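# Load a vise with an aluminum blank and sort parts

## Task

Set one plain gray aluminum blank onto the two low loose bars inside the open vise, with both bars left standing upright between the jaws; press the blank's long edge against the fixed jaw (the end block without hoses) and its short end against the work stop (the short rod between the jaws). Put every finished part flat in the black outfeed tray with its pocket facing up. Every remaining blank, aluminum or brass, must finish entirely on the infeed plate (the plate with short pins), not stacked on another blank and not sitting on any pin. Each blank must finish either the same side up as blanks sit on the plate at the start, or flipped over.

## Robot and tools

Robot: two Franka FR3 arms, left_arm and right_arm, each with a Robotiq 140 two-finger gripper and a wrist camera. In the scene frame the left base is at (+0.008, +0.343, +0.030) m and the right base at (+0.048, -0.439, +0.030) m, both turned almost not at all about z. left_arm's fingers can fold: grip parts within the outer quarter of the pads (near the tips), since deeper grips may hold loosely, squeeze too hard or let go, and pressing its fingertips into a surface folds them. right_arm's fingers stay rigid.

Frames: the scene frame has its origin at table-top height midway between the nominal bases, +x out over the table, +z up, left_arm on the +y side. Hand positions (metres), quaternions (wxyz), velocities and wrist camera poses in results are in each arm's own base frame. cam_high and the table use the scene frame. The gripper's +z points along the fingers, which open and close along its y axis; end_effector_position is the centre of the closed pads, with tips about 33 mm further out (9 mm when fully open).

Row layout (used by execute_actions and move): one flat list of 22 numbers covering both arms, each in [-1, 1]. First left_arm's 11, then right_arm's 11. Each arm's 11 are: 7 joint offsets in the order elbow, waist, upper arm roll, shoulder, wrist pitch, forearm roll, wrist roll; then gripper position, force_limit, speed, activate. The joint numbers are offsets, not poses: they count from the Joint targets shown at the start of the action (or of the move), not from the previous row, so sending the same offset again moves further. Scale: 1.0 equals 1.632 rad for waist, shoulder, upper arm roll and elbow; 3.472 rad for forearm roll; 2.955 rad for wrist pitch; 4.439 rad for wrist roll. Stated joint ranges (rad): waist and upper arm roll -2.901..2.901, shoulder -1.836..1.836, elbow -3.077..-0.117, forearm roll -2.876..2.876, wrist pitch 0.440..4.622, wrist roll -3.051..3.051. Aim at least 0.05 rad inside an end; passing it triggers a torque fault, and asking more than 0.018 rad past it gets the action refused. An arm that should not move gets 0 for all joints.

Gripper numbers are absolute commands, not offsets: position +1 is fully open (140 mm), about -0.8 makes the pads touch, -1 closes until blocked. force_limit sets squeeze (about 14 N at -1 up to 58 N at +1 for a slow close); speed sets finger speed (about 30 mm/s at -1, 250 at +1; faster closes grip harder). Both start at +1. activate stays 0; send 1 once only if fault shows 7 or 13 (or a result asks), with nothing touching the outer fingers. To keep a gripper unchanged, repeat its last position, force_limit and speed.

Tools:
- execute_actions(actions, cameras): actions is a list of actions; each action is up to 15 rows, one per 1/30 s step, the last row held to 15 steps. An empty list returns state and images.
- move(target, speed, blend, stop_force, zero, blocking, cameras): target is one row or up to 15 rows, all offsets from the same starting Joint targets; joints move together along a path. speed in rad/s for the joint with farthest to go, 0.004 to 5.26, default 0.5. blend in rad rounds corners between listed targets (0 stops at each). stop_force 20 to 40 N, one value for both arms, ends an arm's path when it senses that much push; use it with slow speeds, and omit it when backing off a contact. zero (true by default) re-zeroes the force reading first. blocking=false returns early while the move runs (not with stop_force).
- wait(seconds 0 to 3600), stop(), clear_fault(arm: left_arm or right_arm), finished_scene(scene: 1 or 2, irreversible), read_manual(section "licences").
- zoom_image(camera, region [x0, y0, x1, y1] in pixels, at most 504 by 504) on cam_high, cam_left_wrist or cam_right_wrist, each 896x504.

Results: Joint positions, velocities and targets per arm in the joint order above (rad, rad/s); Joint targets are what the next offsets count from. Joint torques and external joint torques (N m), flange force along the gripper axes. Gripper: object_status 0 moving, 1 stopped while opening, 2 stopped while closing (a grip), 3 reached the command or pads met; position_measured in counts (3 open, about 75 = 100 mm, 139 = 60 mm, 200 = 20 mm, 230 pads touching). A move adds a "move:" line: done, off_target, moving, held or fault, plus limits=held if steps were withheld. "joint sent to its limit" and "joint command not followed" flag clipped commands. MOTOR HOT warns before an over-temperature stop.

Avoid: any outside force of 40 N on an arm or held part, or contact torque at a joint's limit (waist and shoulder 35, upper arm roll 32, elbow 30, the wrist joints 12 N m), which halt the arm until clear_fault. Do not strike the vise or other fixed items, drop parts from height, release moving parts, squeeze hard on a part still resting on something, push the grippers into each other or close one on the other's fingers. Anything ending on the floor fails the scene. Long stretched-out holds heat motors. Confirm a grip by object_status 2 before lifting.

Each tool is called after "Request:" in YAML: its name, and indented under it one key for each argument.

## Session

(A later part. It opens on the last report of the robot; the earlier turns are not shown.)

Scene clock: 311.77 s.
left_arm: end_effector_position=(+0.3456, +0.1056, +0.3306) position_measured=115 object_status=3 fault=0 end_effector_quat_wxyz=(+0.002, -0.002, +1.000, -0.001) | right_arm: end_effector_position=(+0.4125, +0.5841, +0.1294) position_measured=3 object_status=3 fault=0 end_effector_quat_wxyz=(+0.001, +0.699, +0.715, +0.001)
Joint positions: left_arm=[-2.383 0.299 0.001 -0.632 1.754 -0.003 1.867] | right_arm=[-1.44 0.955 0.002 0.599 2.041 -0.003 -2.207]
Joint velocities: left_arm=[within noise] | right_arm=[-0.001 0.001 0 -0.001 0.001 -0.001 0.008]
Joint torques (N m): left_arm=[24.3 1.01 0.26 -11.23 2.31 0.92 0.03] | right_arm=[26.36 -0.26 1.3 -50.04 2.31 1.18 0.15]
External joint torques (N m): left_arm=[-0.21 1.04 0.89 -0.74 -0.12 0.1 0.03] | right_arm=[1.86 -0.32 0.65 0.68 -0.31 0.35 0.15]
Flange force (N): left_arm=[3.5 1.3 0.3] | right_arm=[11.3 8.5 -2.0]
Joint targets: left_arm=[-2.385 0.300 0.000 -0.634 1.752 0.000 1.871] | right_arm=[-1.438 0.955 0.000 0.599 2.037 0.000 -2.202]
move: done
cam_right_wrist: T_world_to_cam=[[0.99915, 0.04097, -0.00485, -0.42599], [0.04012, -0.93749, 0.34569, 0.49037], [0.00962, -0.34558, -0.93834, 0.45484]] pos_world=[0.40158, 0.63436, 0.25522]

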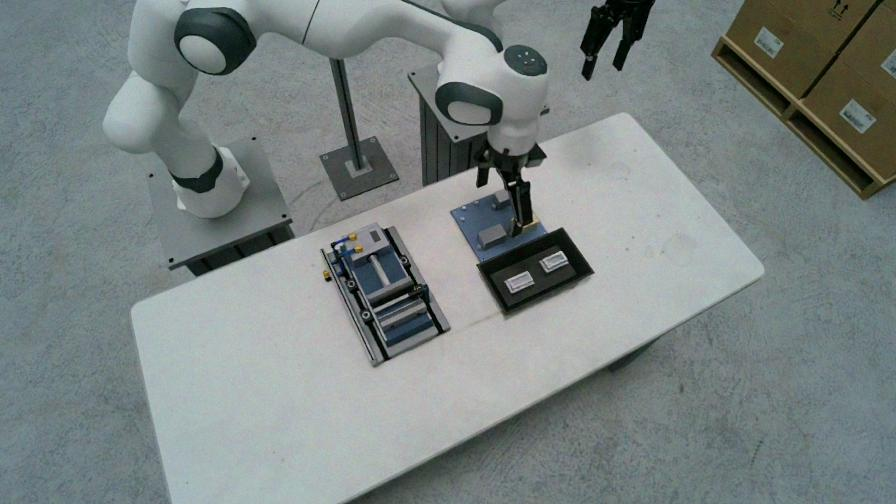

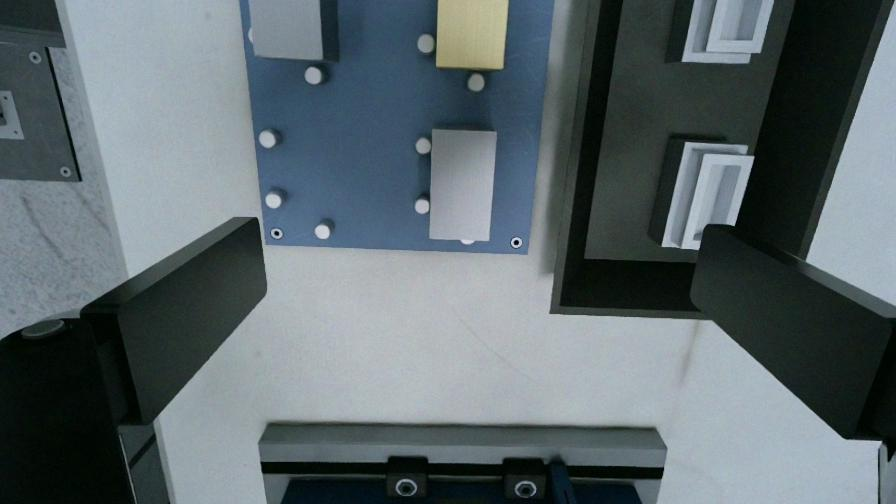

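Request:
move:
  target:
    - [0,0,0,0,0,0,0,0.11,-0.5,-1,0,-0.0387,0.001,0,0.0763,0.0635,0,0.0011,-0.08,0,0,0]
    - [0,0,0,0,0,0,0,0.11,-0.5,-1,0,-0.0387,0.001,0,0.0763,0.0635,0,0.0011,-1,0,-1,0]
    - [0,0,0,0,0,0,0,0.11,-0.5,-1,0,-0.0078,0.001,0,0.005,0.0071,0,0.0011,-1,0,-1,0]
    - [0,0,0,0,0,0,0,0.11,-0.5,-1,0,-0.389,-0.2596,0,-0.2914,0.0539,0,-0.0947,-1,0,-1,0]
  speed: [0.2, 0.3, 0.2, 0.6]
  blend: [0, 0, 0.04, 0]
  cameras: ["cam_high", "cam_right_wrist"]

Scene clock: 343.90 s.
left_arm: end_effector_position=(+0.3456, +0.1056, +0.3306) position_measured=115 object_status=3 fault=0 end_effector_quat_wxyz=(+0.002, -0.001, +1.000, -0.001) | right_arm: end_effector_position=(+0.4888, +0.2858, +0.1577) position_measured=181 object_status=2 fault=0 end_effector_quat_wxyz=(+0.000, +0.704, +0.710, -0.004)
Joint positions: left_arm=[-2.383 0.299 0.001 -0.632 1.754 -0.003 1.868] | right_arm=[-2.072 0.532 -0.002 0.127 2.191 -0.002 -2.618]
Joint velocities: left_arm=[within noise] | right_arm=[0.001 0 0.001 0 0.001 0 -0.006]
Joint torques (N m): left_arm=[24.24 1 0.26 -11.26 2.33 0.91 0.13] | right_arm=[25.16 -0.37 1.21 -36.99 2.92 0.98 -0.23]
External joint torques (N m): left_arm=[-0.24 0.93 0.77 -0.67 -0.09 0.08 0.13] | right_arm=[1.62 -0.36 1.09 -0.98 0.36 0.22 -0.23]
Flange force (N): left_arm=[3.3 1.3 0.5] | right_arm=[1.5 2.6 -2.2]
Joint targets: left_arm=[-2.385 0.300 0.000 -0.634 1.752 0.000 1.871] | right_arm=[-2.073 0.531 0.000 0.123 2.196 0.000 -2.623]
move: done
cam_right_wrist: T_world_to_cam=[[0.99959, 0.02491, -0.01394, -0.48403], [0.02822, -0.9355, 0.35219, 0.20217], [-0.00427, -0.35244, -0.93583, 0.38596]] pos_world=[0.47978, 0.33721, 0.28324]

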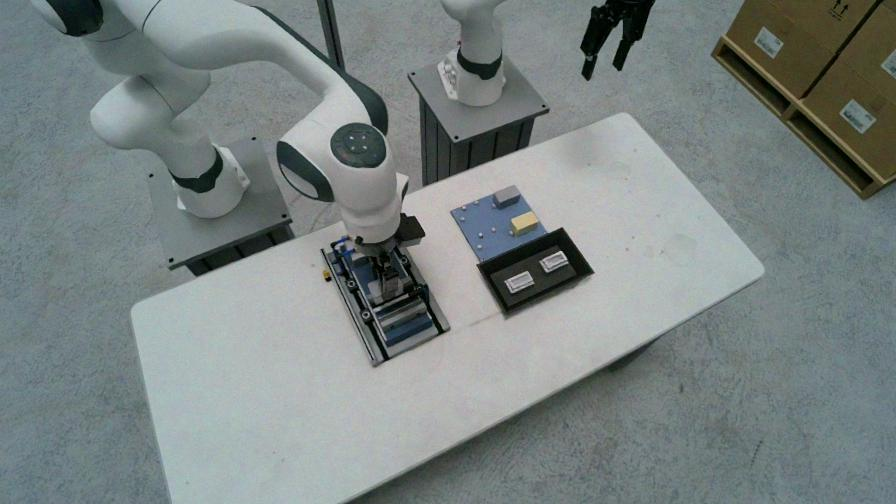

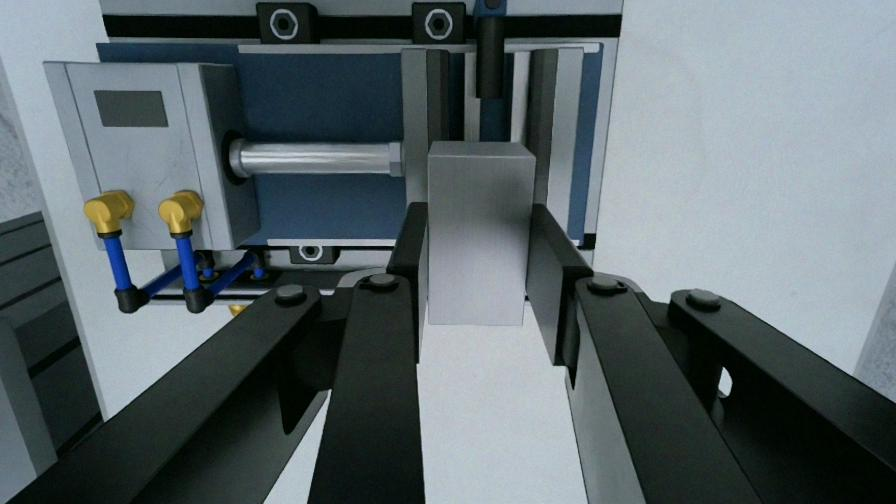

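Request:
zoom_image:
  camera: "cam_right_wrist"
  region: [380, 0, 630, 180]

Request:
zoom_image:
  camera: "cam_right_wrist"
  region: [390, 120, 570, 350]

Scaled by 2.016 from the camera's image (finer frame: 1280x720).

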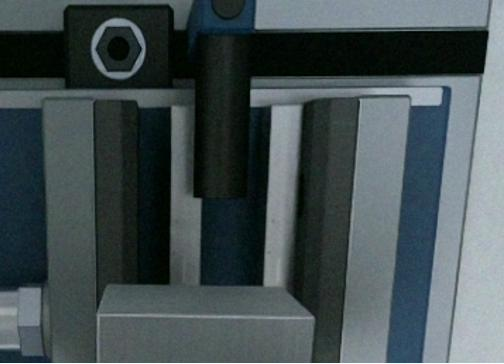

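Scaled by 2.191 from the camera's image (finer frame: 1280x720).

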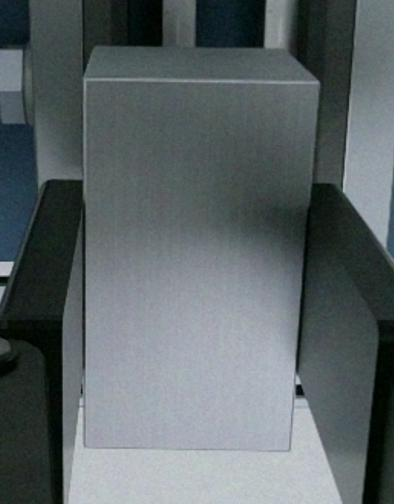

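Request:
move:
  target: [0,0,0,0,0,0,0,0.11,-0.5,-1,0,-0.0218,-0.0003,0,0.0606,0.0455,0,-0.0045,-1,0,-1,0]
  speed: 0.2
  cameras: ["cam_right_wrist"]

Request:
zoom_image:
  camera: "cam_right_wrist"
  region: [380, 0, 640, 180]

Request:
zoom_image:
  camera: "cam_right_wrist"
  region: [390, 120, 570, 350]

Scene clock: 404.87 s.
left_arm: end_effector_position=(+0.3456, +0.1056, +0.3306) position_measured=115 object_status=3 fault=0 end_effector_quat_wxyz=(+0.002, -0.001, +1.000, -0.001) | right_arm: end_effector_position=(+0.4947, +0.2886, +0.1001) position_measured=181 object_status=2 fault=0 end_effector_quat_wxyz=(+0.001, +0.698, +0.717, -0.001)
Joint positions: left_arm=[-2.383 0.299 0.001 -0.632 1.754 -0.003 1.868] | right_arm=[-2.107 0.53 -0.001 0.222 2.327 -0.002 -2.638]
Joint velocities: left_arm=[within noise] | right_arm=[-0.003 0 -0.001 0.001 0.003 0.001 -0.004]
Joint torques (N m): left_arm=[24.24 1 0.23 -11.26 2.33 0.91 0.12] | right_arm=[23.02 -0.11 1.27 -37.18 2.66 0.94 -0.23]
External joint torques (N m): left_arm=[-0.2 1.06 0.9 -0.73 -0.09 0.1 0.12] | right_arm=[0.8 -0.05 1.09 0.51 0.11 0.26 -0.23]
Flange force (N): left_arm=[3.5 1.6 0.4] | right_arm=[2.2 3.6 0.5]
Joint targets: left_arm=[-2.385 0.300 0.000 -0.634 1.752 0.000 1.871] | right_arm=[-2.108 0.531 0.000 0.222 2.331 0.000 -2.643]
move: done
cam_right_wrist: T_world_to_cam=[[0.99899, 0.04408, -0.00871, -0.49666], [0.04434, -0.93592, 0.34942, 0.21734], [0.00725, -0.34946, -0.93692, 0.3266]] pos_world=[0.48416, 0.33943, 0.22573]

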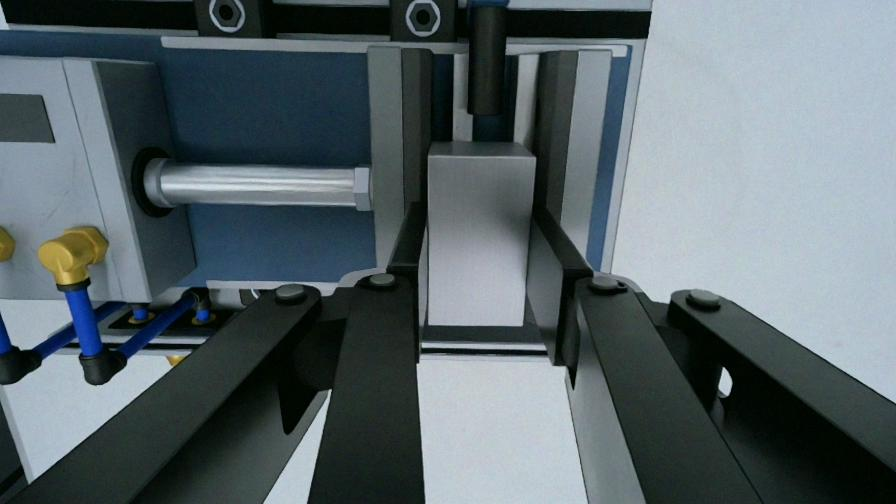

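Scaled by 1.938 from the camera's image (finer frame: 1280x720).

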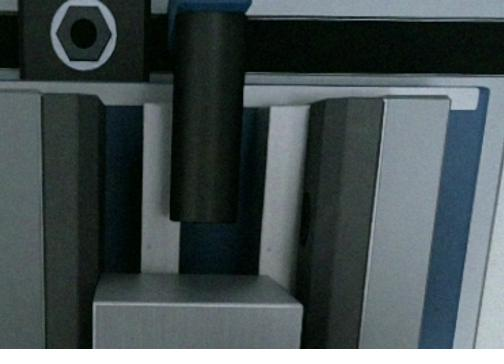

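Scaled by 2.191 from the camera's image (finer frame: 1280x720).

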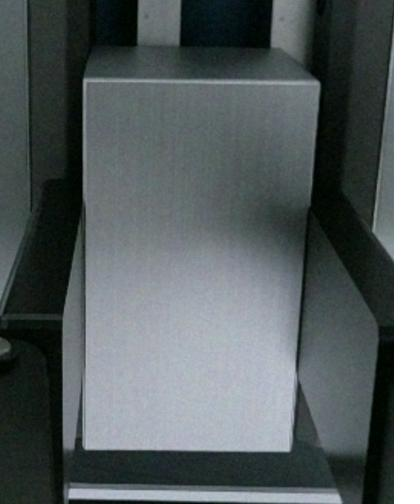

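Request:
execute_actions:
  actions:
    - [[0,0,0,0,0,0,0,0.11,-0.5,-1,0,-0.00116,0,0,0.003,0.0023,0,-0.00135,-1,0,-1,0]]
    - [[0,0,0,0,0,0,0,0.11,-0.5,-1,0,-0.00077,0,0,0.002,0.00153,0,0,-1,0,-1,0]]
    - [[0,0,0,0,0,0,0,0.11,-0.5,-1,0,-0.00077,0,0,0.002,0.00153,0,0,-1,0,-1,0]]
    - [[0,0,0,0,0,0,0,0.11,-0.5,-1,0,-0.00058,0,0,0.0015,0.00115,0,0,-1,0,-1,0]]
    - [[0,0,0,0,0,0,0,0.11,-0.5,-1,0,-0.00058,0,0,0.0015,0.00115,0,0,-1,0,-1,0]]
  cameras: ["cam_right_wrist"]

Request:
zoom_image:
  camera: "cam_right_wrist"
  region: [390, 30, 640, 210]

Scene clock: 423.33 s.
left_arm: end_effector_position=(+0.3456, +0.1056, +0.3306) position_measured=115 object_status=3 fault=0 end_effector_quat_wxyz=(+0.002, -0.001, +1.000, -0.001) | right_arm: end_effector_position=(+0.4977, +0.2906, +0.0995) position_measured=181 object_status=2 fault=0 end_effector_quat_wxyz=(+0.002, +0.695, +0.719, +0.004)
Joint positions: left_arm=[-2.383 0.299 0.001 -0.632 1.754 -0.003 1.868] | right_arm=[-2.108 0.53 -0.001 0.225 2.341 -0.002 -2.645]
Joint torques (N m): left_arm=[24.24 0.96 0.25 -11.24 2.32 0.92 0.12] | right_arm=[19.93 0.47 1.83 -29.51 3.88 1 -0.25]
External joint torques (N m): left_arm=[-0.26 0.97 0.87 -0.63 -0.1 0.1 0.12] | right_arm=[-2.39 0.52 1.64 8.44 1.28 0.31 -0.25]
External joint torques at the end of the 1st action: left_arm=[-0.25 1.02 0.82 -0.58 -0.11 0.1 0.12] | right_arm=[0.36 -0.3 0.91 2.62 0.54 0.22 -0.36]
External joint torques at the end of the 2nd action: left_arm=[-0.23 1.04 0.86 -0.67 -0.09 0.09 0.12] | right_arm=[-0.58 -0.35 0.87 4.41 0.58 0.23 -0.31]
External joint torques at the end of the 3rd action: left_arm=[-0.16 1.01 0.85 -0.77 -0.08 0.11 0.15] | right_arm=[-1.22 -0.28 0.9 5.63 0.62 0.23 -0.28]
External joint torques at the end of the 4th action: left_arm=[-0.27 1.07 0.92 -0.68 -0.09 0.12 0.11] | right_arm=[-1.76 0.26 1.36 6.74 0.94 0.28 -0.32]
Flange force (N): left_arm=[3.3 1.5 0.5] | right_arm=[6.4 9.5 18.1]
Flange force at the end of the 1st action (N): left_arm=[3.2 1.5 0.4] | right_arm=[3.2 6.9 5.2]
Flange force at the end of the 2nd action (N): left_arm=[3.4 1.5 0.4] | right_arm=[3.7 7.8 8.8]
Flange force at the end of the 3rd action (N): left_arm=[3.5 1.5 0.3] | right_arm=[4.2 8.3 11.3]
Flange force at the end of the 4th action (N): left_arm=[3.5 1.6 0.5] | right_arm=[5.1 8.3 14.2]
Joint targets: left_arm=[-2.385 0.300 0.000 -0.634 1.752 0.000 1.871] | right_arm=[-2.115 0.531 0.000 0.239 2.353 0.000 -2.649]
Step readings (joint positions of left_arm | right_arm; steps 1 to 15: 1st action; 16 to 30: 2nd action; 31 to 45: 3rd action; 46 to 60: 4th action; 61 to 75: 5th action):
0: [-2.383 0.299 0.001 -0.632 1.754 -0.003 1.868] | [-2.107 0.530 -0.001 0.222 2.327 -0.002 -2.639]
1: [-2.383 0.299 0.001 -0.632 1.754 -0.003 1.868] | [-2.107 0.530 -0.001 0.222 2.327 -0.002 -2.639]
2: [-2.383 0.299 0.001 -0.632 1.754 -0.003 1.868] | [-2.107 0.530 -0.001 0.223 2.328 -0.002 -2.640]
4: [-2.383 0.299 0.001 -0.632 1.754 -0.003 1.868] | [-2.107 0.530 -0.001 0.223 2.329 -0.002 -2.641]
8: [-2.383 0.299 0.001 -0.632 1.754 -0.003 1.868] | [-2.108 0.530 -0.001 0.223 2.330 -0.002 -2.642]
15: [-2.383 0.299 0.001 -0.632 1.754 -0.003 1.868] | [-2.108 0.530 -0.001 0.223 2.331 -0.002 -2.643]
16: [-2.383 0.299 0.001 -0.632 1.754 -0.003 1.868] | [-2.108 0.530 -0.001 0.223 2.331 -0.002 -2.644]
17: [-2.383 0.299 0.001 -0.632 1.754 -0.003 1.868] | [-2.108 0.530 -0.001 0.223 2.332 -0.002 -2.644]
19: [-2.383 0.299 0.001 -0.632 1.754 -0.003 1.868] | [-2.108 0.530 -0.001 0.223 2.333 -0.002 -2.644]
23: [-2.383 0.299 0.001 -0.632 1.754 -0.003 1.868] | [-2.108 0.530 -0.001 0.224 2.334 -0.002 -2.644]
30: [-2.383 0.299 0.001 -0.632 1.754 -0.003 1.868] | [-2.108 0.530 -0.001 0.224 2.335 -0.002 -2.644]
31: [-2.383 0.299 0.001 -0.632 1.754 -0.003 1.868] | [-2.108 0.530 -0.001 0.224 2.335 -0.002 -2.644]
32: [-2.383 0.299 0.001 -0.632 1.754 -0.003 1.868] | [-2.108 0.530 -0.001 0.224 2.336 -0.002 -2.644]
34: [-2.383 0.299 0.001 -0.632 1.754 -0.003 1.868] | [-2.108 0.530 -0.001 0.224 2.337 -0.002 -2.644]
38: [-2.383 0.299 0.001 -0.632 1.754 -0.003 1.868] | [-2.108 0.530 -0.001 0.224 2.338 -0.002 -2.644]
45: [-2.383 0.299 0.001 -0.632 1.754 -0.003 1.868] | [-2.108 0.530 -0.001 0.225 2.339 -0.002 -2.644]
46: [-2.383 0.299 0.001 -0.632 1.754 -0.003 1.868] | [-2.108 0.530 -0.001 0.225 2.339 -0.002 -2.644]
47: [-2.383 0.299 0.001 -0.632 1.754 -0.003 1.868] | [-2.108 0.530 -0.001 0.225 2.340 -0.002 -2.644]
49: [-2.383 0.299 0.001 -0.632 1.754 -0.003 1.868] | [-2.108 0.530 -0.001 0.225 2.340 -0.002 -2.644]
53: [-2.383 0.299 0.001 -0.632 1.754 -0.003 1.868] | [-2.108 0.530 -0.001 0.225 2.340 -0.002 -2.645]
60: [-2.383 0.299 0.001 -0.632 1.754 -0.003 1.868] | [-2.108 0.530 -0.001 0.225 2.340 -0.002 -2.645]
61: [-2.383 0.299 0.001 -0.632 1.754 -0.003 1.868] | [-2.108 0.530 -0.001 0.225 2.341 -0.002 -2.645]
62: [-2.383 0.299 0.001 -0.632 1.754 -0.003 1.868] | [-2.108 0.530 -0.001 0.225 2.341 -0.002 -2.645]
64: [-2.383 0.299 0.001 -0.632 1.754 -0.003 1.868] | [-2.108 0.530 -0.001 0.225 2.341 -0.002 -2.645]
68: [-2.383 0.299 0.001 -0.632 1.754 -0.003 1.868] | [-2.108 0.530 -0.001 0.225 2.341 -0.002 -2.645]
75: [-2.383 0.299 0.001 -0.632 1.754 -0.003 1.868] | [-2.108 0.530 -0.001 0.225 2.341 -0.002 -2.645]
cam_right_wrist: T_world_to_cam=[[0.99867, 0.05151, 0.00088, -0.50264], [0.04805, -0.9375, 0.34464, 0.2183], [0.01858, -0.34414, -0.93873, 0.3197]] pos_world=[0.48554, 0.34057, 0.22532]

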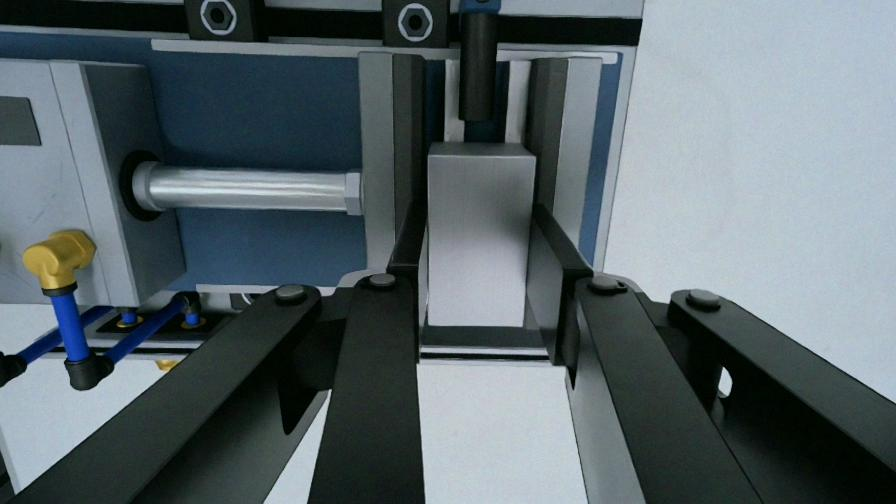

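Scaled by 2.016 from the camera's image (finer frame: 1280x720).

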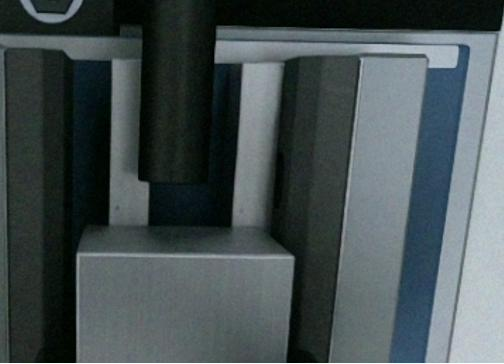

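Request:
move:
  target:
    - [0,0,0,0,0,0,0,0.11,-0.5,-1,0,0.0055,0,0,-0.0139,-0.0104,0,0,-1,0,-1,0]
    - [0,0,0,0,0,0,0,0.11,-0.5,-1,0,0.0155,-0.003,0,-0.007,-0.0121,0,-0.0011,-1,0,-1,0]
  speed: 0.1

Request:
execute_actions:
  actions:
    - [[0,0,0,0,0,0,0,0.11,-0.5,-1,0,0.00201,-0.00054,0,0.00138,-0.000345,0,-0.0002,-1,0,-1,0]]
    - [[0,0,0,0,0,0,0,0.11,-0.5,-1,0,0.00201,-0.00054,0,0.00138,-0.000345,0,-0.0002,-1,0,-1,0]]
    - [[0,0,0,0,0,0,0,0.11,-0.5,-1,0,0.00201,-0.00054,0,0.00138,-0.000345,0,-0.0002,-1,0,-1,0]]
    - [[0,0,0,0,0,0,0,0.11,-0.5,-1,0,0.00201,-0.00054,0,0.00138,-0.000345,0,-0.0002,-1,0,-1,0]]
  cameras: ["cam_right_wrist"]

Request:
zoom_image:
  camera: "cam_right_wrist"
  region: [390, 30, 640, 210]

Scene clock: 442.63 s.
left_arm: end_effector_position=(+0.3456, +0.1056, +0.3306) position_measured=115 object_status=3 fault=0 end_effector_quat_wxyz=(+0.002, -0.001, +1.000, -0.001) | right_arm: end_effector_position=(+0.4995, +0.2896, +0.1026) position_measured=181 object_status=2 fault=0 end_effector_quat_wxyz=(+0.001, +0.694, +0.720, +0.000)
Joint positions: left_arm=[-2.383 0.299 0.001 -0.632 1.754 -0.003 1.868] | right_arm=[-2.093 0.527 -0.001 0.228 2.321 -0.002 -2.649]
Joint velocities: left_arm=[within noise] | right_arm=[0.002 0 -0.001 0.002 -0.005 0 -0.004]
Joint torques (N m): left_arm=[24.23 1.01 0.23 -11.27 2.31 0.92 0.11] | right_arm=[24.95 -0.73 1.13 -37.93 2.43 0.93 -0.4]
External joint torques (N m): left_arm=[-0.22 1.06 0.88 -0.8 -0.11 0.1 0.11] | right_arm=[2.65 -0.64 0.97 0.08 -0.14 0.24 -0.4]
Flange force (N): left_arm=[3.8 1.4 0.4] | right_arm=[4.2 9.7 -2.0]
Joint targets: left_arm=[-2.385 0.300 0.000 -0.634 1.752 0.000 1.871] | right_arm=[-2.089 0.526 0.000 0.227 2.318 0.000 -2.654]
move: done

Scene clock: 444.83 s.
left_arm: end_effector_position=(+0.3456, +0.1056, +0.3306) position_measured=115 object_status=3 fault=0 end_effector_quat_wxyz=(+0.002, -0.001, +1.000, -0.001) | right_arm: end_effector_position=(+0.4999, +0.2895, +0.1011) position_measured=181 object_status=2 fault=0 end_effector_quat_wxyz=(-0.001, +0.694, +0.720, -0.004)
Joint positions: left_arm=[-2.383 0.299 0.001 -0.632 1.754 -0.003 1.868] | right_arm=[-2.081 0.525 0 0.237 2.31 -0.002 -2.652]
Joint torques (N m): left_arm=[24.26 1.04 0.24 -11.28 2.33 0.92 0.11] | right_arm=[26.14 -1.78 0.45 -38.35 3.25 0.74 -0.33]
External joint torques (N m): left_arm=[-0.24 1.05 0.85 -0.75 -0.1 0.1 0.11] | right_arm=[3.74 -1.73 0.25 -0.02 0.7 0.05 -0.33]
External joint torques at the end of the 1st action: left_arm=[-0.24 1.04 0.81 -0.67 -0.1 0.09 0.1] | right_arm=[2.9 -1 0.96 0.06 -0.01 0.23 -0.21]
External joint torques at the end of the 2nd action: left_arm=[-0.21 1.05 0.91 -0.8 -0.08 0.1 0.15] | right_arm=[3.24 -1.21 0.76 -0.07 0.26 0.2 -0.26]
External joint torques at the end of the 3rd action: left_arm=[-0.19 0.98 0.79 -0.71 -0.09 0.1 0.11] | right_arm=[3.45 -1.53 0.3 0.04 0.49 0.12 -0.26]
Flange force (N): left_arm=[3.6 1.4 0.4] | right_arm=[4.2 13.0 -1.1]
Flange force at the end of the 1st action (N): left_arm=[3.4 1.4 0.4] | right_arm=[4.4 10.4 -2.0]
Flange force at the end of the 2nd action (N): left_arm=[3.8 1.6 0.4] | right_arm=[4.4 11.2 -1.8]
Flange force at the end of the 3rd action (N): left_arm=[3.4 1.4 0.3] | right_arm=[4.2 12.2 -1.3]
Joint targets: left_arm=[-2.385 0.300 0.000 -0.634 1.752 0.000 1.871] | right_arm=[-2.076 0.522 0.000 0.236 2.313 0.000 -2.657]
Step readings (joint positions of left_arm | right_arm; steps 1 to 15: 1st action; 16 to 30: 2nd action; 31 to 45: 3rd action; 46 to 60: 4th action):
0: [-2.383 0.299 0.001 -0.632 1.754 -0.003 1.868] | [-2.093 0.527 -0.001 0.228 2.321 -0.002 -2.649]
1: [-2.383 0.299 0.001 -0.632 1.754 -0.003 1.868] | [-2.092 0.527 -0.001 0.228 2.321 -0.002 -2.649]
2: [-2.383 0.299 0.001 -0.632 1.754 -0.003 1.868] | [-2.091 0.527 -0.001 0.228 2.320 -0.002 -2.649]
4: [-2.383 0.299 0.001 -0.632 1.754 -0.003 1.868] | [-2.090 0.527 -0.001 0.229 2.319 -0.002 -2.650]
8: [-2.383 0.299 0.001 -0.632 1.754 -0.003 1.868] | [-2.090 0.527 -0.001 0.230 2.319 -0.002 -2.650]
15: [-2.383 0.299 0.001 -0.632 1.754 -0.003 1.868] | [-2.090 0.527 -0.001 0.230 2.318 -0.002 -2.651]
16: [-2.383 0.299 0.001 -0.632 1.754 -0.003 1.868] | [-2.089 0.527 -0.001 0.230 2.318 -0.002 -2.651]
17: [-2.383 0.299 0.001 -0.632 1.754 -0.003 1.868] | [-2.089 0.527 -0.001 0.231 2.317 -0.002 -2.651]
19: [-2.383 0.299 0.001 -0.632 1.754 -0.003 1.868] | [-2.088 0.527 -0.001 0.232 2.317 -0.002 -2.651]
23: [-2.383 0.299 0.001 -0.632 1.754 -0.003 1.868] | [-2.087 0.526 -0.001 0.232 2.316 -0.002 -2.651]
30: [-2.383 0.299 0.001 -0.632 1.754 -0.003 1.868] | [-2.087 0.526 -0.001 0.232 2.316 -0.002 -2.651]
31: [-2.383 0.299 0.001 -0.632 1.754 -0.003 1.868] | [-2.087 0.526 -0.001 0.232 2.315 -0.002 -2.651]
32: [-2.383 0.299 0.001 -0.632 1.754 -0.003 1.868] | [-2.086 0.526 0.000 0.233 2.315 -0.002 -2.651]
34: [-2.383 0.299 0.001 -0.632 1.754 -0.003 1.868] | [-2.085 0.526 0.000 0.234 2.314 -0.002 -2.651]
38: [-2.383 0.299 0.001 -0.632 1.754 -0.003 1.868] | [-2.084 0.526 0.000 0.235 2.313 -0.002 -2.652]
45: [-2.383 0.299 0.001 -0.632 1.754 -0.003 1.868] | [-2.084 0.526 0.000 0.235 2.313 -0.002 -2.652]
46: [-2.383 0.299 0.001 -0.632 1.754 -0.003 1.868] | [-2.084 0.526 0.000 0.235 2.313 -0.002 -2.652]
47: [-2.383 0.299 0.001 -0.632 1.754 -0.003 1.868] | [-2.083 0.526 0.000 0.235 2.312 -0.002 -2.652]
49: [-2.383 0.299 0.001 -0.632 1.754 -0.003 1.868] | [-2.082 0.525 0.000 0.236 2.311 -0.002 -2.652]
53: [-2.383 0.299 0.001 -0.632 1.754 -0.003 1.868] | [-2.081 0.525 0.000 0.237 2.311 -0.002 -2.652]
60: [-2.383 0.299 0.001 -0.632 1.754 -0.003 1.868] | [-2.081 0.525 0.000 0.237 2.310 -0.002 -2.652]
cam_right_wrist: T_world_to_cam=[[0.99842, 0.05454, -0.0139, -0.50398], [0.05595, -0.93478, 0.35079, 0.21121], [0.00613, -0.35101, -0.93635, 0.32876]] pos_world=[0.48935, 0.34032, 0.22673]

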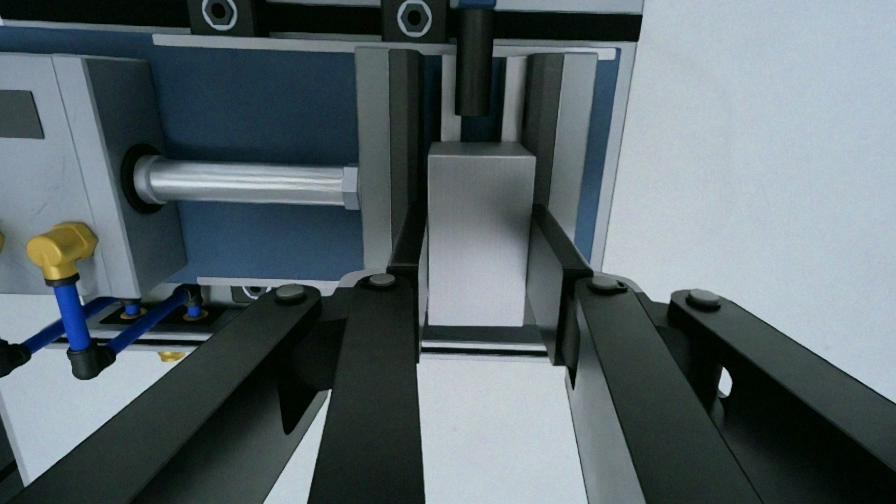

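Scaled by 2.016 from the camera's image (finer frame: 1280x720).

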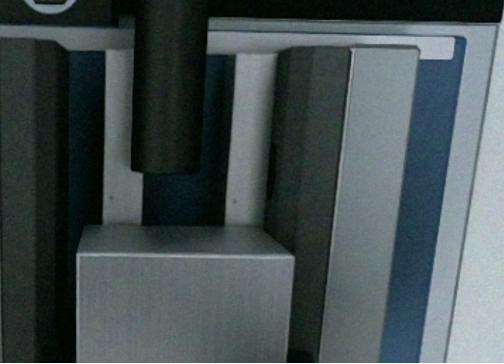

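Request:
wait:
  seconds: 0
  cameras: ["cam_high"]

Request:
zoom_image:
  camera: "cam_high"
  region: [350, 250, 450, 340]

Scene clock: 456.30 s.
left_arm: end_effector_position=(+0.3456, +0.1056, +0.3306) position_measured=115 object_status=3 fault=0 end_effector_quat_wxyz=(+0.002, -0.001, +1.000, -0.001) | right_arm: end_effector_position=(+0.4999, +0.2895, +0.1011) position_measured=181 object_status=2 fault=0 end_effector_quat_wxyz=(-0.001, +0.694, +0.720, -0.004)
Joint positions: left_arm=[-2.383 0.299 0.001 -0.632 1.754 -0.003 1.868] | right_arm=[-2.081 0.525 0 0.237 2.31 -0.002 -2.653]
Joint torques (N m): left_arm=[24.25 1 0.26 -11.3 2.33 0.91 0.11] | right_arm=[26.1 -1.72 0.47 -38.37 3.24 0.75 -0.28]
External joint torques (N m): left_arm=[-0.19 1.07 0.96 -0.79 -0.09 0.1 0.11] | right_arm=[3.8 -1.81 0.15 -0.12 0.71 0.05 -0.27]
Flange force (N): left_arm=[3.7 1.6 0.3] | right_arm=[4.1 13.0 -1.3]
Joint targets: left_arm=[-2.385 0.300 0.000 -0.634 1.752 0.000 1.871] | right_arm=[-2.076 0.522 0.000 0.236 2.313 0.000 -2.657]
Tool commands: left_gripper/position=+0.11 left_gripper/force_limit=-0.5 left_gripper/speed=-1.0 left_gripper/activate=+0.0 right_gripper/position=-1.0 right_gripper/force_limit=+0.0 right_gripper/speed=-1.0 right_gripper/activate=+0.0

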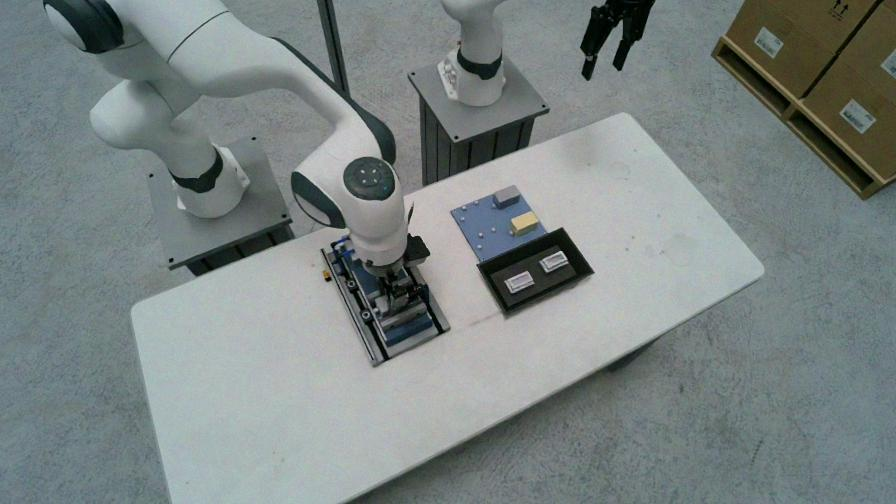

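Scaled by 5.040 from the camera's image (finer frame: 1280x720).

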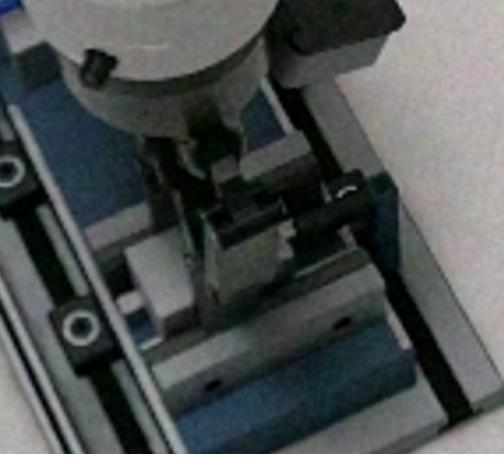

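Request:
move:
  target: [0,0,0,0,0,0,0,0.11,-0.5,-1,0,0.00396,0.00628,0,0.0027,-0.0007,0,0.0023,-1,0,-1,0]
  speed: 0.05

Request:
execute_actions:
  actions:
    - [[0,0,0,0,0,0,0,0.11,-0.5,-1,0,0.00232,0.00183,0,0.0016,-0.0004,0,0.00067,-1,0,-1,0]]
    - [[0,0,0,0,0,0,0,0.11,-0.5,-1,0,0.00174,0.00137,0,0.0012,-0.0003,0,0.0005,-1,0,-1,0]]
    - [[0,0,0,0,0,0,0,0.11,-0.5,-1,0,0.00174,0.00137,0,0.0012,-0.0003,0,0.0005,-1,0,-1,0]]
    - [[0,0,0,0,0,0,0,0.11,-0.5,-1,0,0.00174,0.00137,0,0.0012,-0.0003,0,0.0005,-1,0,-1,0]]
  cameras: ["cam_right_wrist"]

Request:
zoom_image:
  camera: "cam_right_wrist"
  region: [390, 30, 640, 210]

Scene clock: 494.13 s.
left_arm: end_effector_position=(+0.3456, +0.1056, +0.3306) position_measured=115 object_status=3 fault=0 end_effector_quat_wxyz=(+0.002, -0.001, +1.000, -0.001) | right_arm: end_effector_position=(+0.4996, +0.2932, +0.1009) position_measured=181 object_status=2 fault=0 end_effector_quat_wxyz=(-0.001, +0.692, +0.721, -0.004)
Joint positions: left_arm=[-2.383 0.299 0.001 -0.632 1.754 -0.003 1.868] | right_arm=[-2.075 0.531 0 0.242 2.309 -0.002 -2.65]
Joint velocities: left_arm=[within noise] | right_arm=[0 0.001 0.001 0 0.001 0 0.005]
Joint torques (N m): left_arm=[24.31 1.03 0.18 -11.27 2.34 0.9 0.13] | right_arm=[26.19 -0.04 0.83 -38.85 3.19 0.72 0.08]
External joint torques (N m): left_arm=[-0.24 1.08 0.83 -0.64 -0.09 0.09 0.13] | right_arm=[3.98 -0.07 0.55 -0.55 0.67 0.02 0.08]
Flange force (N): left_arm=[3.3 1.5 0.5] | right_arm=[6.5 11.3 -2.2]
Joint targets: left_arm=[-2.385 0.300 0.000 -0.634 1.752 0.000 1.871] | right_arm=[-2.070 0.532 0.000 0.241 2.311 0.000 -2.647]
move: done

Scene clock: 496.33 s.
left_arm: end_effector_position=(+0.3456, +0.1056, +0.3306) position_measured=115 object_status=3 fault=0 end_effector_quat_wxyz=(+0.002, -0.001, +1.000, -0.001) | right_arm: end_effector_position=(+0.4994, +0.2996, +0.1006) position_measured=181 object_status=2 fault=0 end_effector_quat_wxyz=(-0.001, +0.693, +0.721, -0.004)
Joint positions: left_arm=[-2.383 0.299 0.001 -0.632 1.754 -0.003 1.868] | right_arm=[-2.063 0.541 0 0.251 2.305 -0.002 -2.64]
Joint torques (N m): left_arm=[24.27 0.97 0.23 -11.23 2.33 0.91 0.09] | right_arm=[26.32 -0.05 0.76 -39.32 3.16 0.74 0.03]
External joint torques (N m): left_arm=[-0.23 0.96 0.79 -0.65 -0.09 0.09 0.1] | right_arm=[3.93 -0.06 0.49 -0.56 0.62 0.04 0.04]
External joint torques at the end of the 1st action: left_arm=[-0.19 1 0.84 -0.78 -0.11 0.09 0.13] | right_arm=[3.96 -0.01 0.51 -0.49 0.6 0.02 0.05]
External joint torques at the end of the 2nd action: left_arm=[-0.35 0.91 0.84 -0.7 -0.11 0.1 0.12] | right_arm=[3.91 -0.07 0.63 -0.39 0.59 0.04 0.06]
External joint torques at the end of the 3rd action: left_arm=[-0.23 1 0.82 -0.63 -0.09 0.1 0.14] | right_arm=[4.06 -0.01 0.65 -0.71 0.63 0.03 0.03]
Flange force (N): left_arm=[3.2 1.3 0.4] | right_arm=[6.5 11.3 -2.3]
Flange force at the end of the 1st action (N): left_arm=[3.6 1.4 0.3] | right_arm=[6.6 11.5 -2.2]
Flange force at the end of the 2nd action (N): left_arm=[3.7 1.3 0.7] | right_arm=[6.7 11.5 -2.0]
Flange force at the end of the 3rd action (N): left_arm=[3.3 1.5 0.4] | right_arm=[6.6 11.2 -2.6]
Joint targets: left_arm=[-2.385 0.300 0.000 -0.634 1.752 0.000 1.871] | right_arm=[-2.057 0.542 0.000 0.249 2.308 0.000 -2.637]
Step readings (joint positions of left_arm | right_arm; steps 1 to 15: 1st action; 16 to 30: 2nd action; 31 to 45: 3rd action; 46 to 60: 4th action):
0: [-2.383 0.299 0.001 -0.632 1.754 -0.003 1.868] | [-2.075 0.531 0.000 0.242 2.309 -0.002 -2.650]
1: [-2.383 0.299 0.001 -0.632 1.754 -0.003 1.868] | [-2.074 0.531 0.000 0.242 2.308 -0.002 -2.650]
2: [-2.383 0.299 0.001 -0.632 1.754 -0.003 1.868] | [-2.073 0.532 0.000 0.243 2.308 -0.002 -2.650]
4: [-2.383 0.299 0.001 -0.632 1.754 -0.003 1.868] | [-2.072 0.533 0.000 0.244 2.308 -0.002 -2.649]
8: [-2.383 0.299 0.001 -0.632 1.754 -0.003 1.868] | [-2.071 0.534 0.000 0.245 2.308 -0.002 -2.648]
15: [-2.383 0.299 0.001 -0.632 1.754 -0.003 1.868] | [-2.071 0.534 0.000 0.245 2.308 -0.002 -2.647]
16: [-2.383 0.299 0.001 -0.632 1.754 -0.003 1.868] | [-2.071 0.534 0.000 0.245 2.308 -0.002 -2.647]
17: [-2.383 0.299 0.001 -0.632 1.754 -0.003 1.868] | [-2.070 0.534 0.000 0.245 2.307 -0.002 -2.646]
19: [-2.383 0.299 0.001 -0.632 1.754 -0.003 1.868] | [-2.069 0.536 0.000 0.246 2.307 -0.002 -2.646]
23: [-2.383 0.299 0.001 -0.632 1.754 -0.003 1.868] | [-2.068 0.536 0.000 0.247 2.307 -0.002 -2.645]
30: [-2.383 0.299 0.001 -0.632 1.754 -0.003 1.868] | [-2.068 0.536 0.000 0.247 2.307 -0.002 -2.644]
31: [-2.383 0.299 0.001 -0.632 1.754 -0.003 1.868] | [-2.068 0.536 0.000 0.247 2.307 -0.002 -2.644]
32: [-2.383 0.299 0.001 -0.632 1.754 -0.003 1.868] | [-2.067 0.537 0.000 0.247 2.306 -0.002 -2.644]
34: [-2.383 0.299 0.001 -0.632 1.754 -0.003 1.868] | [-2.066 0.538 0.000 0.248 2.306 -0.002 -2.643]
38: [-2.383 0.299 0.001 -0.632 1.754 -0.003 1.868] | [-2.066 0.539 0.000 0.249 2.306 -0.002 -2.643]
45: [-2.383 0.299 0.001 -0.632 1.754 -0.003 1.868] | [-2.065 0.539 0.000 0.249 2.306 -0.002 -2.642]
46: [-2.383 0.299 0.001 -0.632 1.754 -0.003 1.868] | [-2.065 0.539 0.000 0.249 2.306 -0.002 -2.642]
47: [-2.383 0.299 0.001 -0.632 1.754 -0.003 1.868] | [-2.064 0.539 0.000 0.249 2.305 -0.002 -2.642]
49: [-2.383 0.299 0.001 -0.632 1.754 -0.003 1.868] | [-2.063 0.540 0.000 0.250 2.305 -0.002 -2.641]
53: [-2.383 0.299 0.001 -0.632 1.754 -0.003 1.868] | [-2.063 0.541 0.000 0.251 2.305 -0.002 -2.640]
60: [-2.383 0.299 0.001 -0.632 1.754 -0.003 1.868] | [-2.063 0.541 0.000 0.251 2.305 -0.002 -2.640]
cam_right_wrist: T_world_to_cam=[[0.99827, 0.05708, -0.01422, -0.5047], [0.05844, -0.93452, 0.35107, 0.21958], [0.00675, -0.35129, -0.93624, 0.33165]] pos_world=[0.48875, 0.35052, 0.22624]

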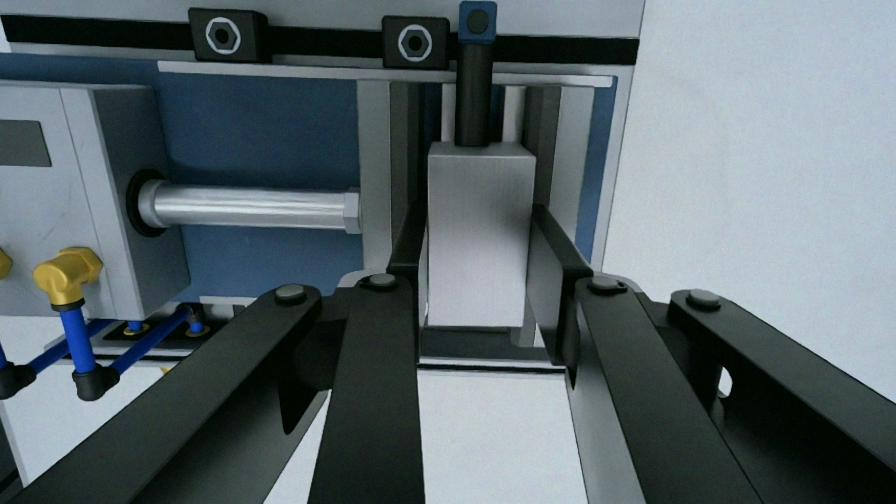

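Scaled by 2.016 from the camera's image (finer frame: 1280x720).

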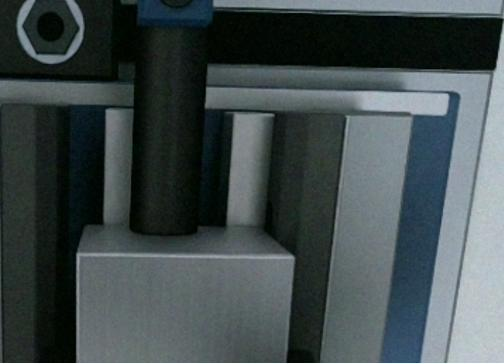

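Request:
execute_actions:
  actions:
    - [[0,0,0,0,0,0,0,0.11,-0.5,-1,0,0.00116,0.000913,0,0.0008,-0.0002,0,0.00034,-1,0,-1,0]]
    - [[0,0,0,0,0,0,0,0.11,-0.5,-1,0,0.00116,0.000913,0,0.0008,-0.0002,0,0.00034,-1,0,-1,0]]
    - [[0,0,0,0,0,0,0,0.11,-0.5,-1,0,0.00116,0.000913,0,0.0008,-0.0002,0,0.00034,-1,0,-1,0]]
    - [[0,0,0,0,0,0,0,0.11,-0.5,-1,0,0.00116,0.000913,0,0.0008,-0.0002,0,0.00034,-1,0,-1,0]]
  cameras: ["cam_right_wrist"]

Request:
zoom_image:
  camera: "cam_right_wrist"
  region: [400, 70, 560, 190]

Scene clock: 502.10 s.
left_arm: end_effector_position=(+0.3456, +0.1056, +0.3306) position_measured=115 object_status=3 fault=0 end_effector_quat_wxyz=(+0.002, -0.001, +1.000, -0.001) | right_arm: end_effector_position=(+0.4996, +0.3002, +0.1004) position_measured=181 object_status=2 fault=0 end_effector_quat_wxyz=(-0.001, +0.694, +0.720, -0.006)
Joint positions: left_arm=[-2.383 0.299 0.001 -0.632 1.754 -0.003 1.868] | right_arm=[-2.056 0.543 -0.002 0.255 2.298 -0.002 -2.635]
Joint torques (N m): left_arm=[24.24 0.96 0.21 -11.26 2.32 0.93 0.11] | right_arm=[26.74 2.2 2.78 -38.98 3.73 1.34 0.18]
External joint torques (N m): left_arm=[-0.33 1 0.86 -0.59 -0.11 0.11 0.11] | right_arm=[4.35 2.29 2.61 -0.08 1.2 0.64 0.18]
External joint torques at the end of the 1st action: left_arm=[-0.2 1.12 0.93 -0.77 -0.09 0.09 0.11] | right_arm=[4.08 0.58 1.5 -0.52 0.74 0.23 0.07]
External joint torques at the end of the 2nd action: left_arm=[-0.26 1.07 0.85 -0.7 -0.09 0.1 0.1] | right_arm=[4.12 1.33 1.52 -0.27 0.92 0.42 0.13]
External joint torques at the end of the 3rd action: left_arm=[-0.23 1.02 0.88 -0.63 -0.1 0.1 0.14] | right_arm=[4.24 1.81 2.18 -0.2 1.06 0.55 0.1]
Flange force (N): left_arm=[3.4 1.5 0.6] | right_arm=[11.2 11.2 -0.6]
Flange force at the end of the 1st action (N): left_arm=[3.7 1.6 0.4] | right_arm=[8.0 11.1 -2.1]
Flange force at the end of the 2nd action (N): left_arm=[3.5 1.4 0.5] | right_arm=[9.1 11.1 -1.4]
Flange force at the end of the 3rd action (N): left_arm=[3.3 1.6 0.4] | right_arm=[10.1 11.1 -1.0]
Joint targets: left_arm=[-2.385 0.300 0.000 -0.634 1.752 0.000 1.871] | right_arm=[-2.050 0.548 0.000 0.254 2.305 0.000 -2.631]
Step readings (joint positions of left_arm | right_arm; steps 1 to 15: 1st action; 16 to 30: 2nd action; 31 to 45: 3rd action; 46 to 60: 4th action):
0: [-2.383 0.299 0.001 -0.632 1.754 -0.003 1.868] | [-2.063 0.541 0.000 0.251 2.305 -0.002 -2.639]
1: [-2.383 0.299 0.001 -0.632 1.754 -0.003 1.868] | [-2.062 0.541 0.000 0.251 2.305 -0.002 -2.639]
2: [-2.383 0.299 0.001 -0.632 1.754 -0.003 1.868] | [-2.062 0.541 0.000 0.251 2.305 -0.002 -2.639]
4: [-2.383 0.299 0.001 -0.632 1.754 -0.003 1.868] | [-2.061 0.541 0.000 0.251 2.304 -0.002 -2.639]
8: [-2.383 0.299 0.001 -0.632 1.754 -0.003 1.868] | [-2.061 0.541 0.000 0.252 2.304 -0.002 -2.639]
15: [-2.383 0.299 0.001 -0.632 1.754 -0.003 1.868] | [-2.061 0.541 0.000 0.252 2.304 -0.002 -2.639]
16: [-2.383 0.299 0.001 -0.632 1.754 -0.003 1.868] | [-2.061 0.541 0.000 0.252 2.303 -0.002 -2.639]
17: [-2.383 0.299 0.001 -0.632 1.754 -0.003 1.868] | [-2.060 0.541 0.000 0.252 2.303 -0.002 -2.639]
19: [-2.383 0.299 0.001 -0.632 1.754 -0.003 1.868] | [-2.060 0.542 0.000 0.252 2.302 -0.002 -2.638]
23: [-2.383 0.299 0.001 -0.632 1.754 -0.003 1.868] | [-2.059 0.542 0.000 0.253 2.302 -0.002 -2.638]
30: [-2.383 0.299 0.001 -0.632 1.754 -0.003 1.868] | [-2.059 0.542 0.000 0.253 2.302 -0.002 -2.638]
31: [-2.383 0.299 0.001 -0.632 1.754 -0.003 1.868] | [-2.059 0.542 0.000 0.253 2.302 -0.002 -2.638]
32: [-2.383 0.299 0.001 -0.632 1.754 -0.003 1.868] | [-2.059 0.542 0.000 0.253 2.301 -0.002 -2.637]
34: [-2.383 0.299 0.001 -0.632 1.754 -0.003 1.868] | [-2.058 0.542 -0.001 0.253 2.300 -0.002 -2.637]
38: [-2.383 0.299 0.001 -0.632 1.754 -0.003 1.868] | [-2.057 0.542 -0.001 0.254 2.300 -0.002 -2.637]
45: [-2.383 0.299 0.001 -0.632 1.754 -0.003 1.868] | [-2.057 0.543 -0.001 0.254 2.300 -0.002 -2.636]
46: [-2.383 0.299 0.001 -0.632 1.754 -0.003 1.868] | [-2.057 0.543 -0.001 0.254 2.300 -0.002 -2.636]
47: [-2.383 0.299 0.001 -0.632 1.754 -0.003 1.868] | [-2.057 0.543 -0.001 0.254 2.299 -0.002 -2.636]
49: [-2.383 0.299 0.001 -0.632 1.754 -0.003 1.868] | [-2.056 0.543 -0.002 0.255 2.299 -0.002 -2.636]
53: [-2.383 0.299 0.001 -0.632 1.754 -0.003 1.868] | [-2.056 0.543 -0.002 0.255 2.298 -0.002 -2.635]
60: [-2.383 0.299 0.001 -0.632 1.754 -0.003 1.868] | [-2.056 0.543 -0.002 0.255 2.298 -0.002 -2.635]
cam_right_wrist: T_world_to_cam=[[0.99844, 0.05299, -0.01755, -0.50352], [0.05577, -0.93385, 0.35328, 0.22102], [0.00233, -0.35371, -0.93535, 0.33449]] pos_world=[0.48962, 0.3514, 0.22594]

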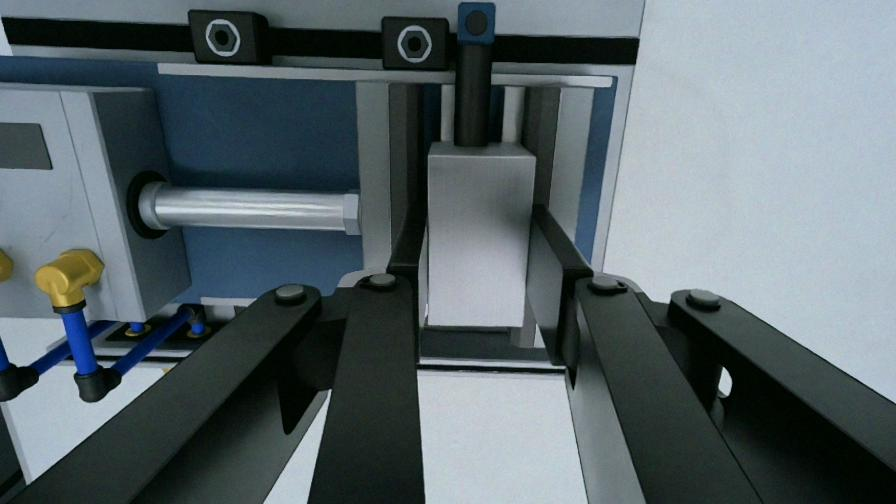

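Scaled by 3.150 from the camera's image (finer frame: 1280x720).

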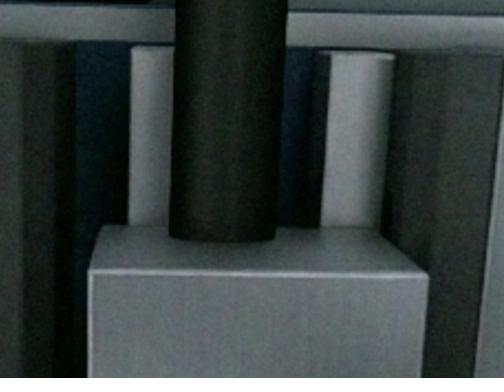

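Request:
execute_actions:
  actions:
    - [[0,0,0,0,0,0,0,0.11,-0.5,-1,0,-0.00039,0,0,0.001,0.00077,0,0,-1,0,-1,0]]
    - [[0,0,0,0,0,0,0,0.11,-0.5,-1,0,-0.00039,0,0,0.001,0.00077,0,0,-1,0,-1,0]]
    - [[0,0,0,0,0,0,0,0.11,-0.5,-1,0,-0.00039,0,0,0.001,0.00077,0,0,-1,0,-1,0]]
    - [[0,0,0,0,0,0,0,0.11,-0.5,-1,0,-0.00039,0,0,0.001,0.00077,0,0,-1,0,-1,0]]
  cameras: ["cam_right_wrist"]

Request:
zoom_image:
  camera: "cam_right_wrist"
  region: [400, 70, 560, 190]

Scene clock: 508.53 s.
left_arm: end_effector_position=(+0.3456, +0.1056, +0.3306) position_measured=115 object_status=3 fault=0 end_effector_quat_wxyz=(+0.002, -0.001, +1.000, -0.001) | right_arm: end_effector_position=(+0.4996, +0.3001, +0.1000) position_measured=181 object_status=2 fault=0 end_effector_quat_wxyz=(-0.001, +0.695, +0.719, -0.006)
Joint positions: left_arm=[-2.383 0.299 0.001 -0.632 1.754 -0.003 1.868] | right_arm=[-2.055 0.543 -0.002 0.256 2.298 -0.002 -2.634]
Joint torques (N m): left_arm=[24.29 1.03 0.24 -11.27 2.34 0.92 0.11] | right_arm=[24.82 2.22 2.88 -35.86 4.35 1.32 0.09]
External joint torques (N m): left_arm=[-0.22 1.01 0.82 -0.66 -0.09 0.1 0.11] | right_arm=[2.43 2.34 2.74 3.12 1.82 0.62 0.09]
External joint torques at the end of the 1st action: left_arm=[-0.28 1.04 0.95 -0.72 -0.1 0.11 0.13] | right_arm=[3.7 2.39 2.67 0.37 1.07 0.63 0.08]
External joint torques at the end of the 2nd action: left_arm=[-0.18 1.04 0.89 -0.8 -0.09 0.09 0.14] | right_arm=[3.25 2.24 2.5 1.3 1.42 0.6 0.08]
External joint torques at the end of the 3rd action: left_arm=[-0.27 1.06 0.89 -0.65 -0.1 0.1 0.13] | right_arm=[3.01 2.04 2.42 1.93 1.54 0.64 0.06]
Flange force (N): left_arm=[3.3 1.4 0.4] | right_arm=[11.3 11.5 7.0]
Flange force at the end of the 1st action (N): left_arm=[3.7 1.6 0.5] | right_arm=[10.6 10.2 0.3]
Flange force at the end of the 2nd action (N): left_arm=[3.7 1.5 0.3] | right_arm=[10.5 10.6 2.8]
Flange force at the end of the 3rd action (N): left_arm=[3.4 1.6 0.5] | right_arm=[10.6 11.3 4.2]
Joint targets: left_arm=[-2.385 0.300 0.000 -0.634 1.752 0.000 1.871] | right_arm=[-2.052 0.548 0.000 0.261 2.314 0.000 -2.631]
Step readings (joint positions of left_arm | right_arm; steps 1 to 15: 1st action; 16 to 30: 2nd action; 31 to 45: 3rd action; 46 to 60: 4th action):
0: [-2.383 0.299 0.001 -0.632 1.754 -0.003 1.868] | [-2.056 0.543 -0.002 0.255 2.298 -0.002 -2.635]
1: [-2.383 0.299 0.001 -0.632 1.754 -0.003 1.868] | [-2.056 0.543 -0.002 0.255 2.298 -0.002 -2.635]
2: [-2.383 0.299 0.001 -0.632 1.754 -0.003 1.868] | [-2.056 0.543 -0.002 0.255 2.298 -0.002 -2.634]
4: [-2.383 0.299 0.001 -0.632 1.754 -0.003 1.868] | [-2.055 0.543 -0.002 0.256 2.298 -0.002 -2.634]
8: [-2.383 0.299 0.001 -0.632 1.754 -0.003 1.868] | [-2.055 0.543 -0.002 0.256 2.298 -0.002 -2.634]
15: [-2.383 0.299 0.001 -0.632 1.754 -0.003 1.868] | [-2.055 0.543 -0.002 0.256 2.298 -0.002 -2.634]
16: [-2.383 0.299 0.001 -0.632 1.754 -0.003 1.868] | [-2.055 0.543 -0.002 0.256 2.298 -0.002 -2.634]
17: [-2.383 0.299 0.001 -0.632 1.754 -0.003 1.868] | [-2.055 0.543 -0.002 0.256 2.298 -0.002 -2.634]
19: [-2.383 0.299 0.001 -0.632 1.754 -0.003 1.868] | [-2.055 0.543 -0.002 0.256 2.298 -0.002 -2.634]
23: [-2.383 0.299 0.001 -0.632 1.754 -0.003 1.868] | [-2.055 0.543 -0.002 0.256 2.298 -0.002 -2.634]
30: [-2.383 0.299 0.001 -0.632 1.754 -0.003 1.868] | [-2.055 0.543 -0.002 0.256 2.298 -0.002 -2.634]
31: [-2.383 0.299 0.001 -0.632 1.754 -0.003 1.868] | [-2.055 0.543 -0.002 0.256 2.298 -0.002 -2.634]
32: [-2.383 0.299 0.001 -0.632 1.754 -0.003 1.868] | [-2.055 0.543 -0.002 0.256 2.298 -0.002 -2.634]
34: [-2.383 0.299 0.001 -0.632 1.754 -0.003 1.868] | [-2.055 0.543 -0.002 0.256 2.298 -0.002 -2.634]
38: [-2.383 0.299 0.001 -0.632 1.754 -0.003 1.868] | [-2.055 0.543 -0.002 0.256 2.298 -0.002 -2.634]
45: [-2.383 0.299 0.001 -0.632 1.754 -0.003 1.868] | [-2.055 0.543 -0.002 0.256 2.298 -0.002 -2.634]
46: [-2.383 0.299 0.001 -0.632 1.754 -0.003 1.868] | [-2.055 0.543 -0.002 0.256 2.298 -0.002 -2.634]
47: [-2.383 0.299 0.001 -0.632 1.754 -0.003 1.868] | [-2.055 0.543 -0.002 0.256 2.298 -0.002 -2.634]
49: [-2.383 0.299 0.001 -0.632 1.754 -0.003 1.868] | [-2.055 0.543 -0.002 0.256 2.298 -0.002 -2.634]
53: [-2.383 0.299 0.001 -0.632 1.754 -0.003 1.868] | [-2.055 0.543 -0.002 0.256 2.298 -0.002 -2.634]
60: [-2.383 0.299 0.001 -0.632 1.754 -0.003 1.868] | [-2.055 0.543 -0.002 0.256 2.298 -0.002 -2.634]
cam_right_wrist: T_world_to_cam=[[0.99847, 0.05228, -0.01805, -0.50327], [0.05528, -0.93378, 0.35355, 0.22144], [0.00163, -0.35401, -0.93524, 0.33448]] pos_world=[0.48972, 0.3515, 0.22544]

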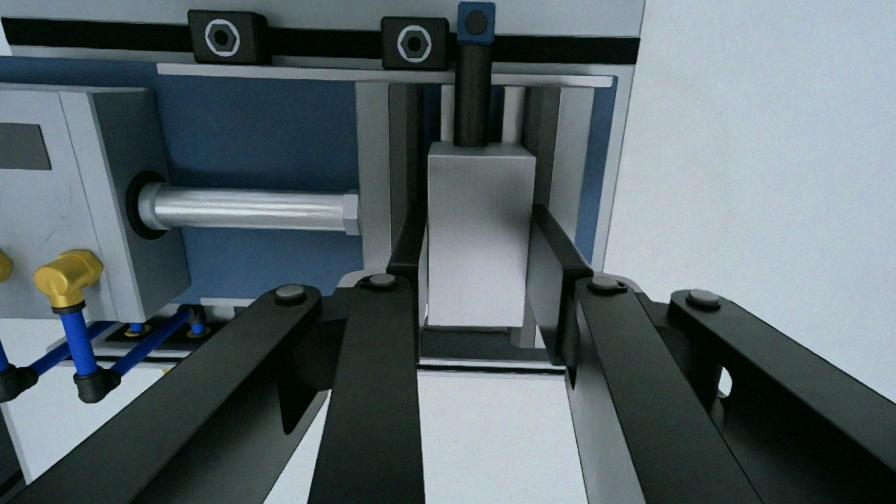

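Scaled by 3.150 from the camera's image (finer frame: 1280x720).

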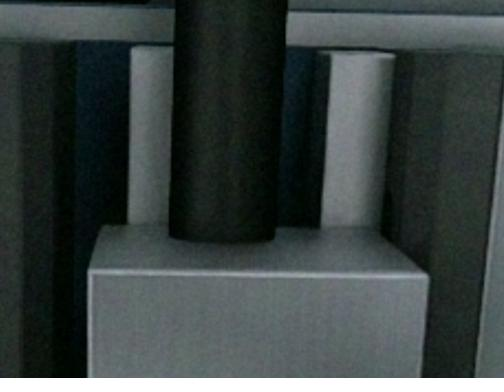

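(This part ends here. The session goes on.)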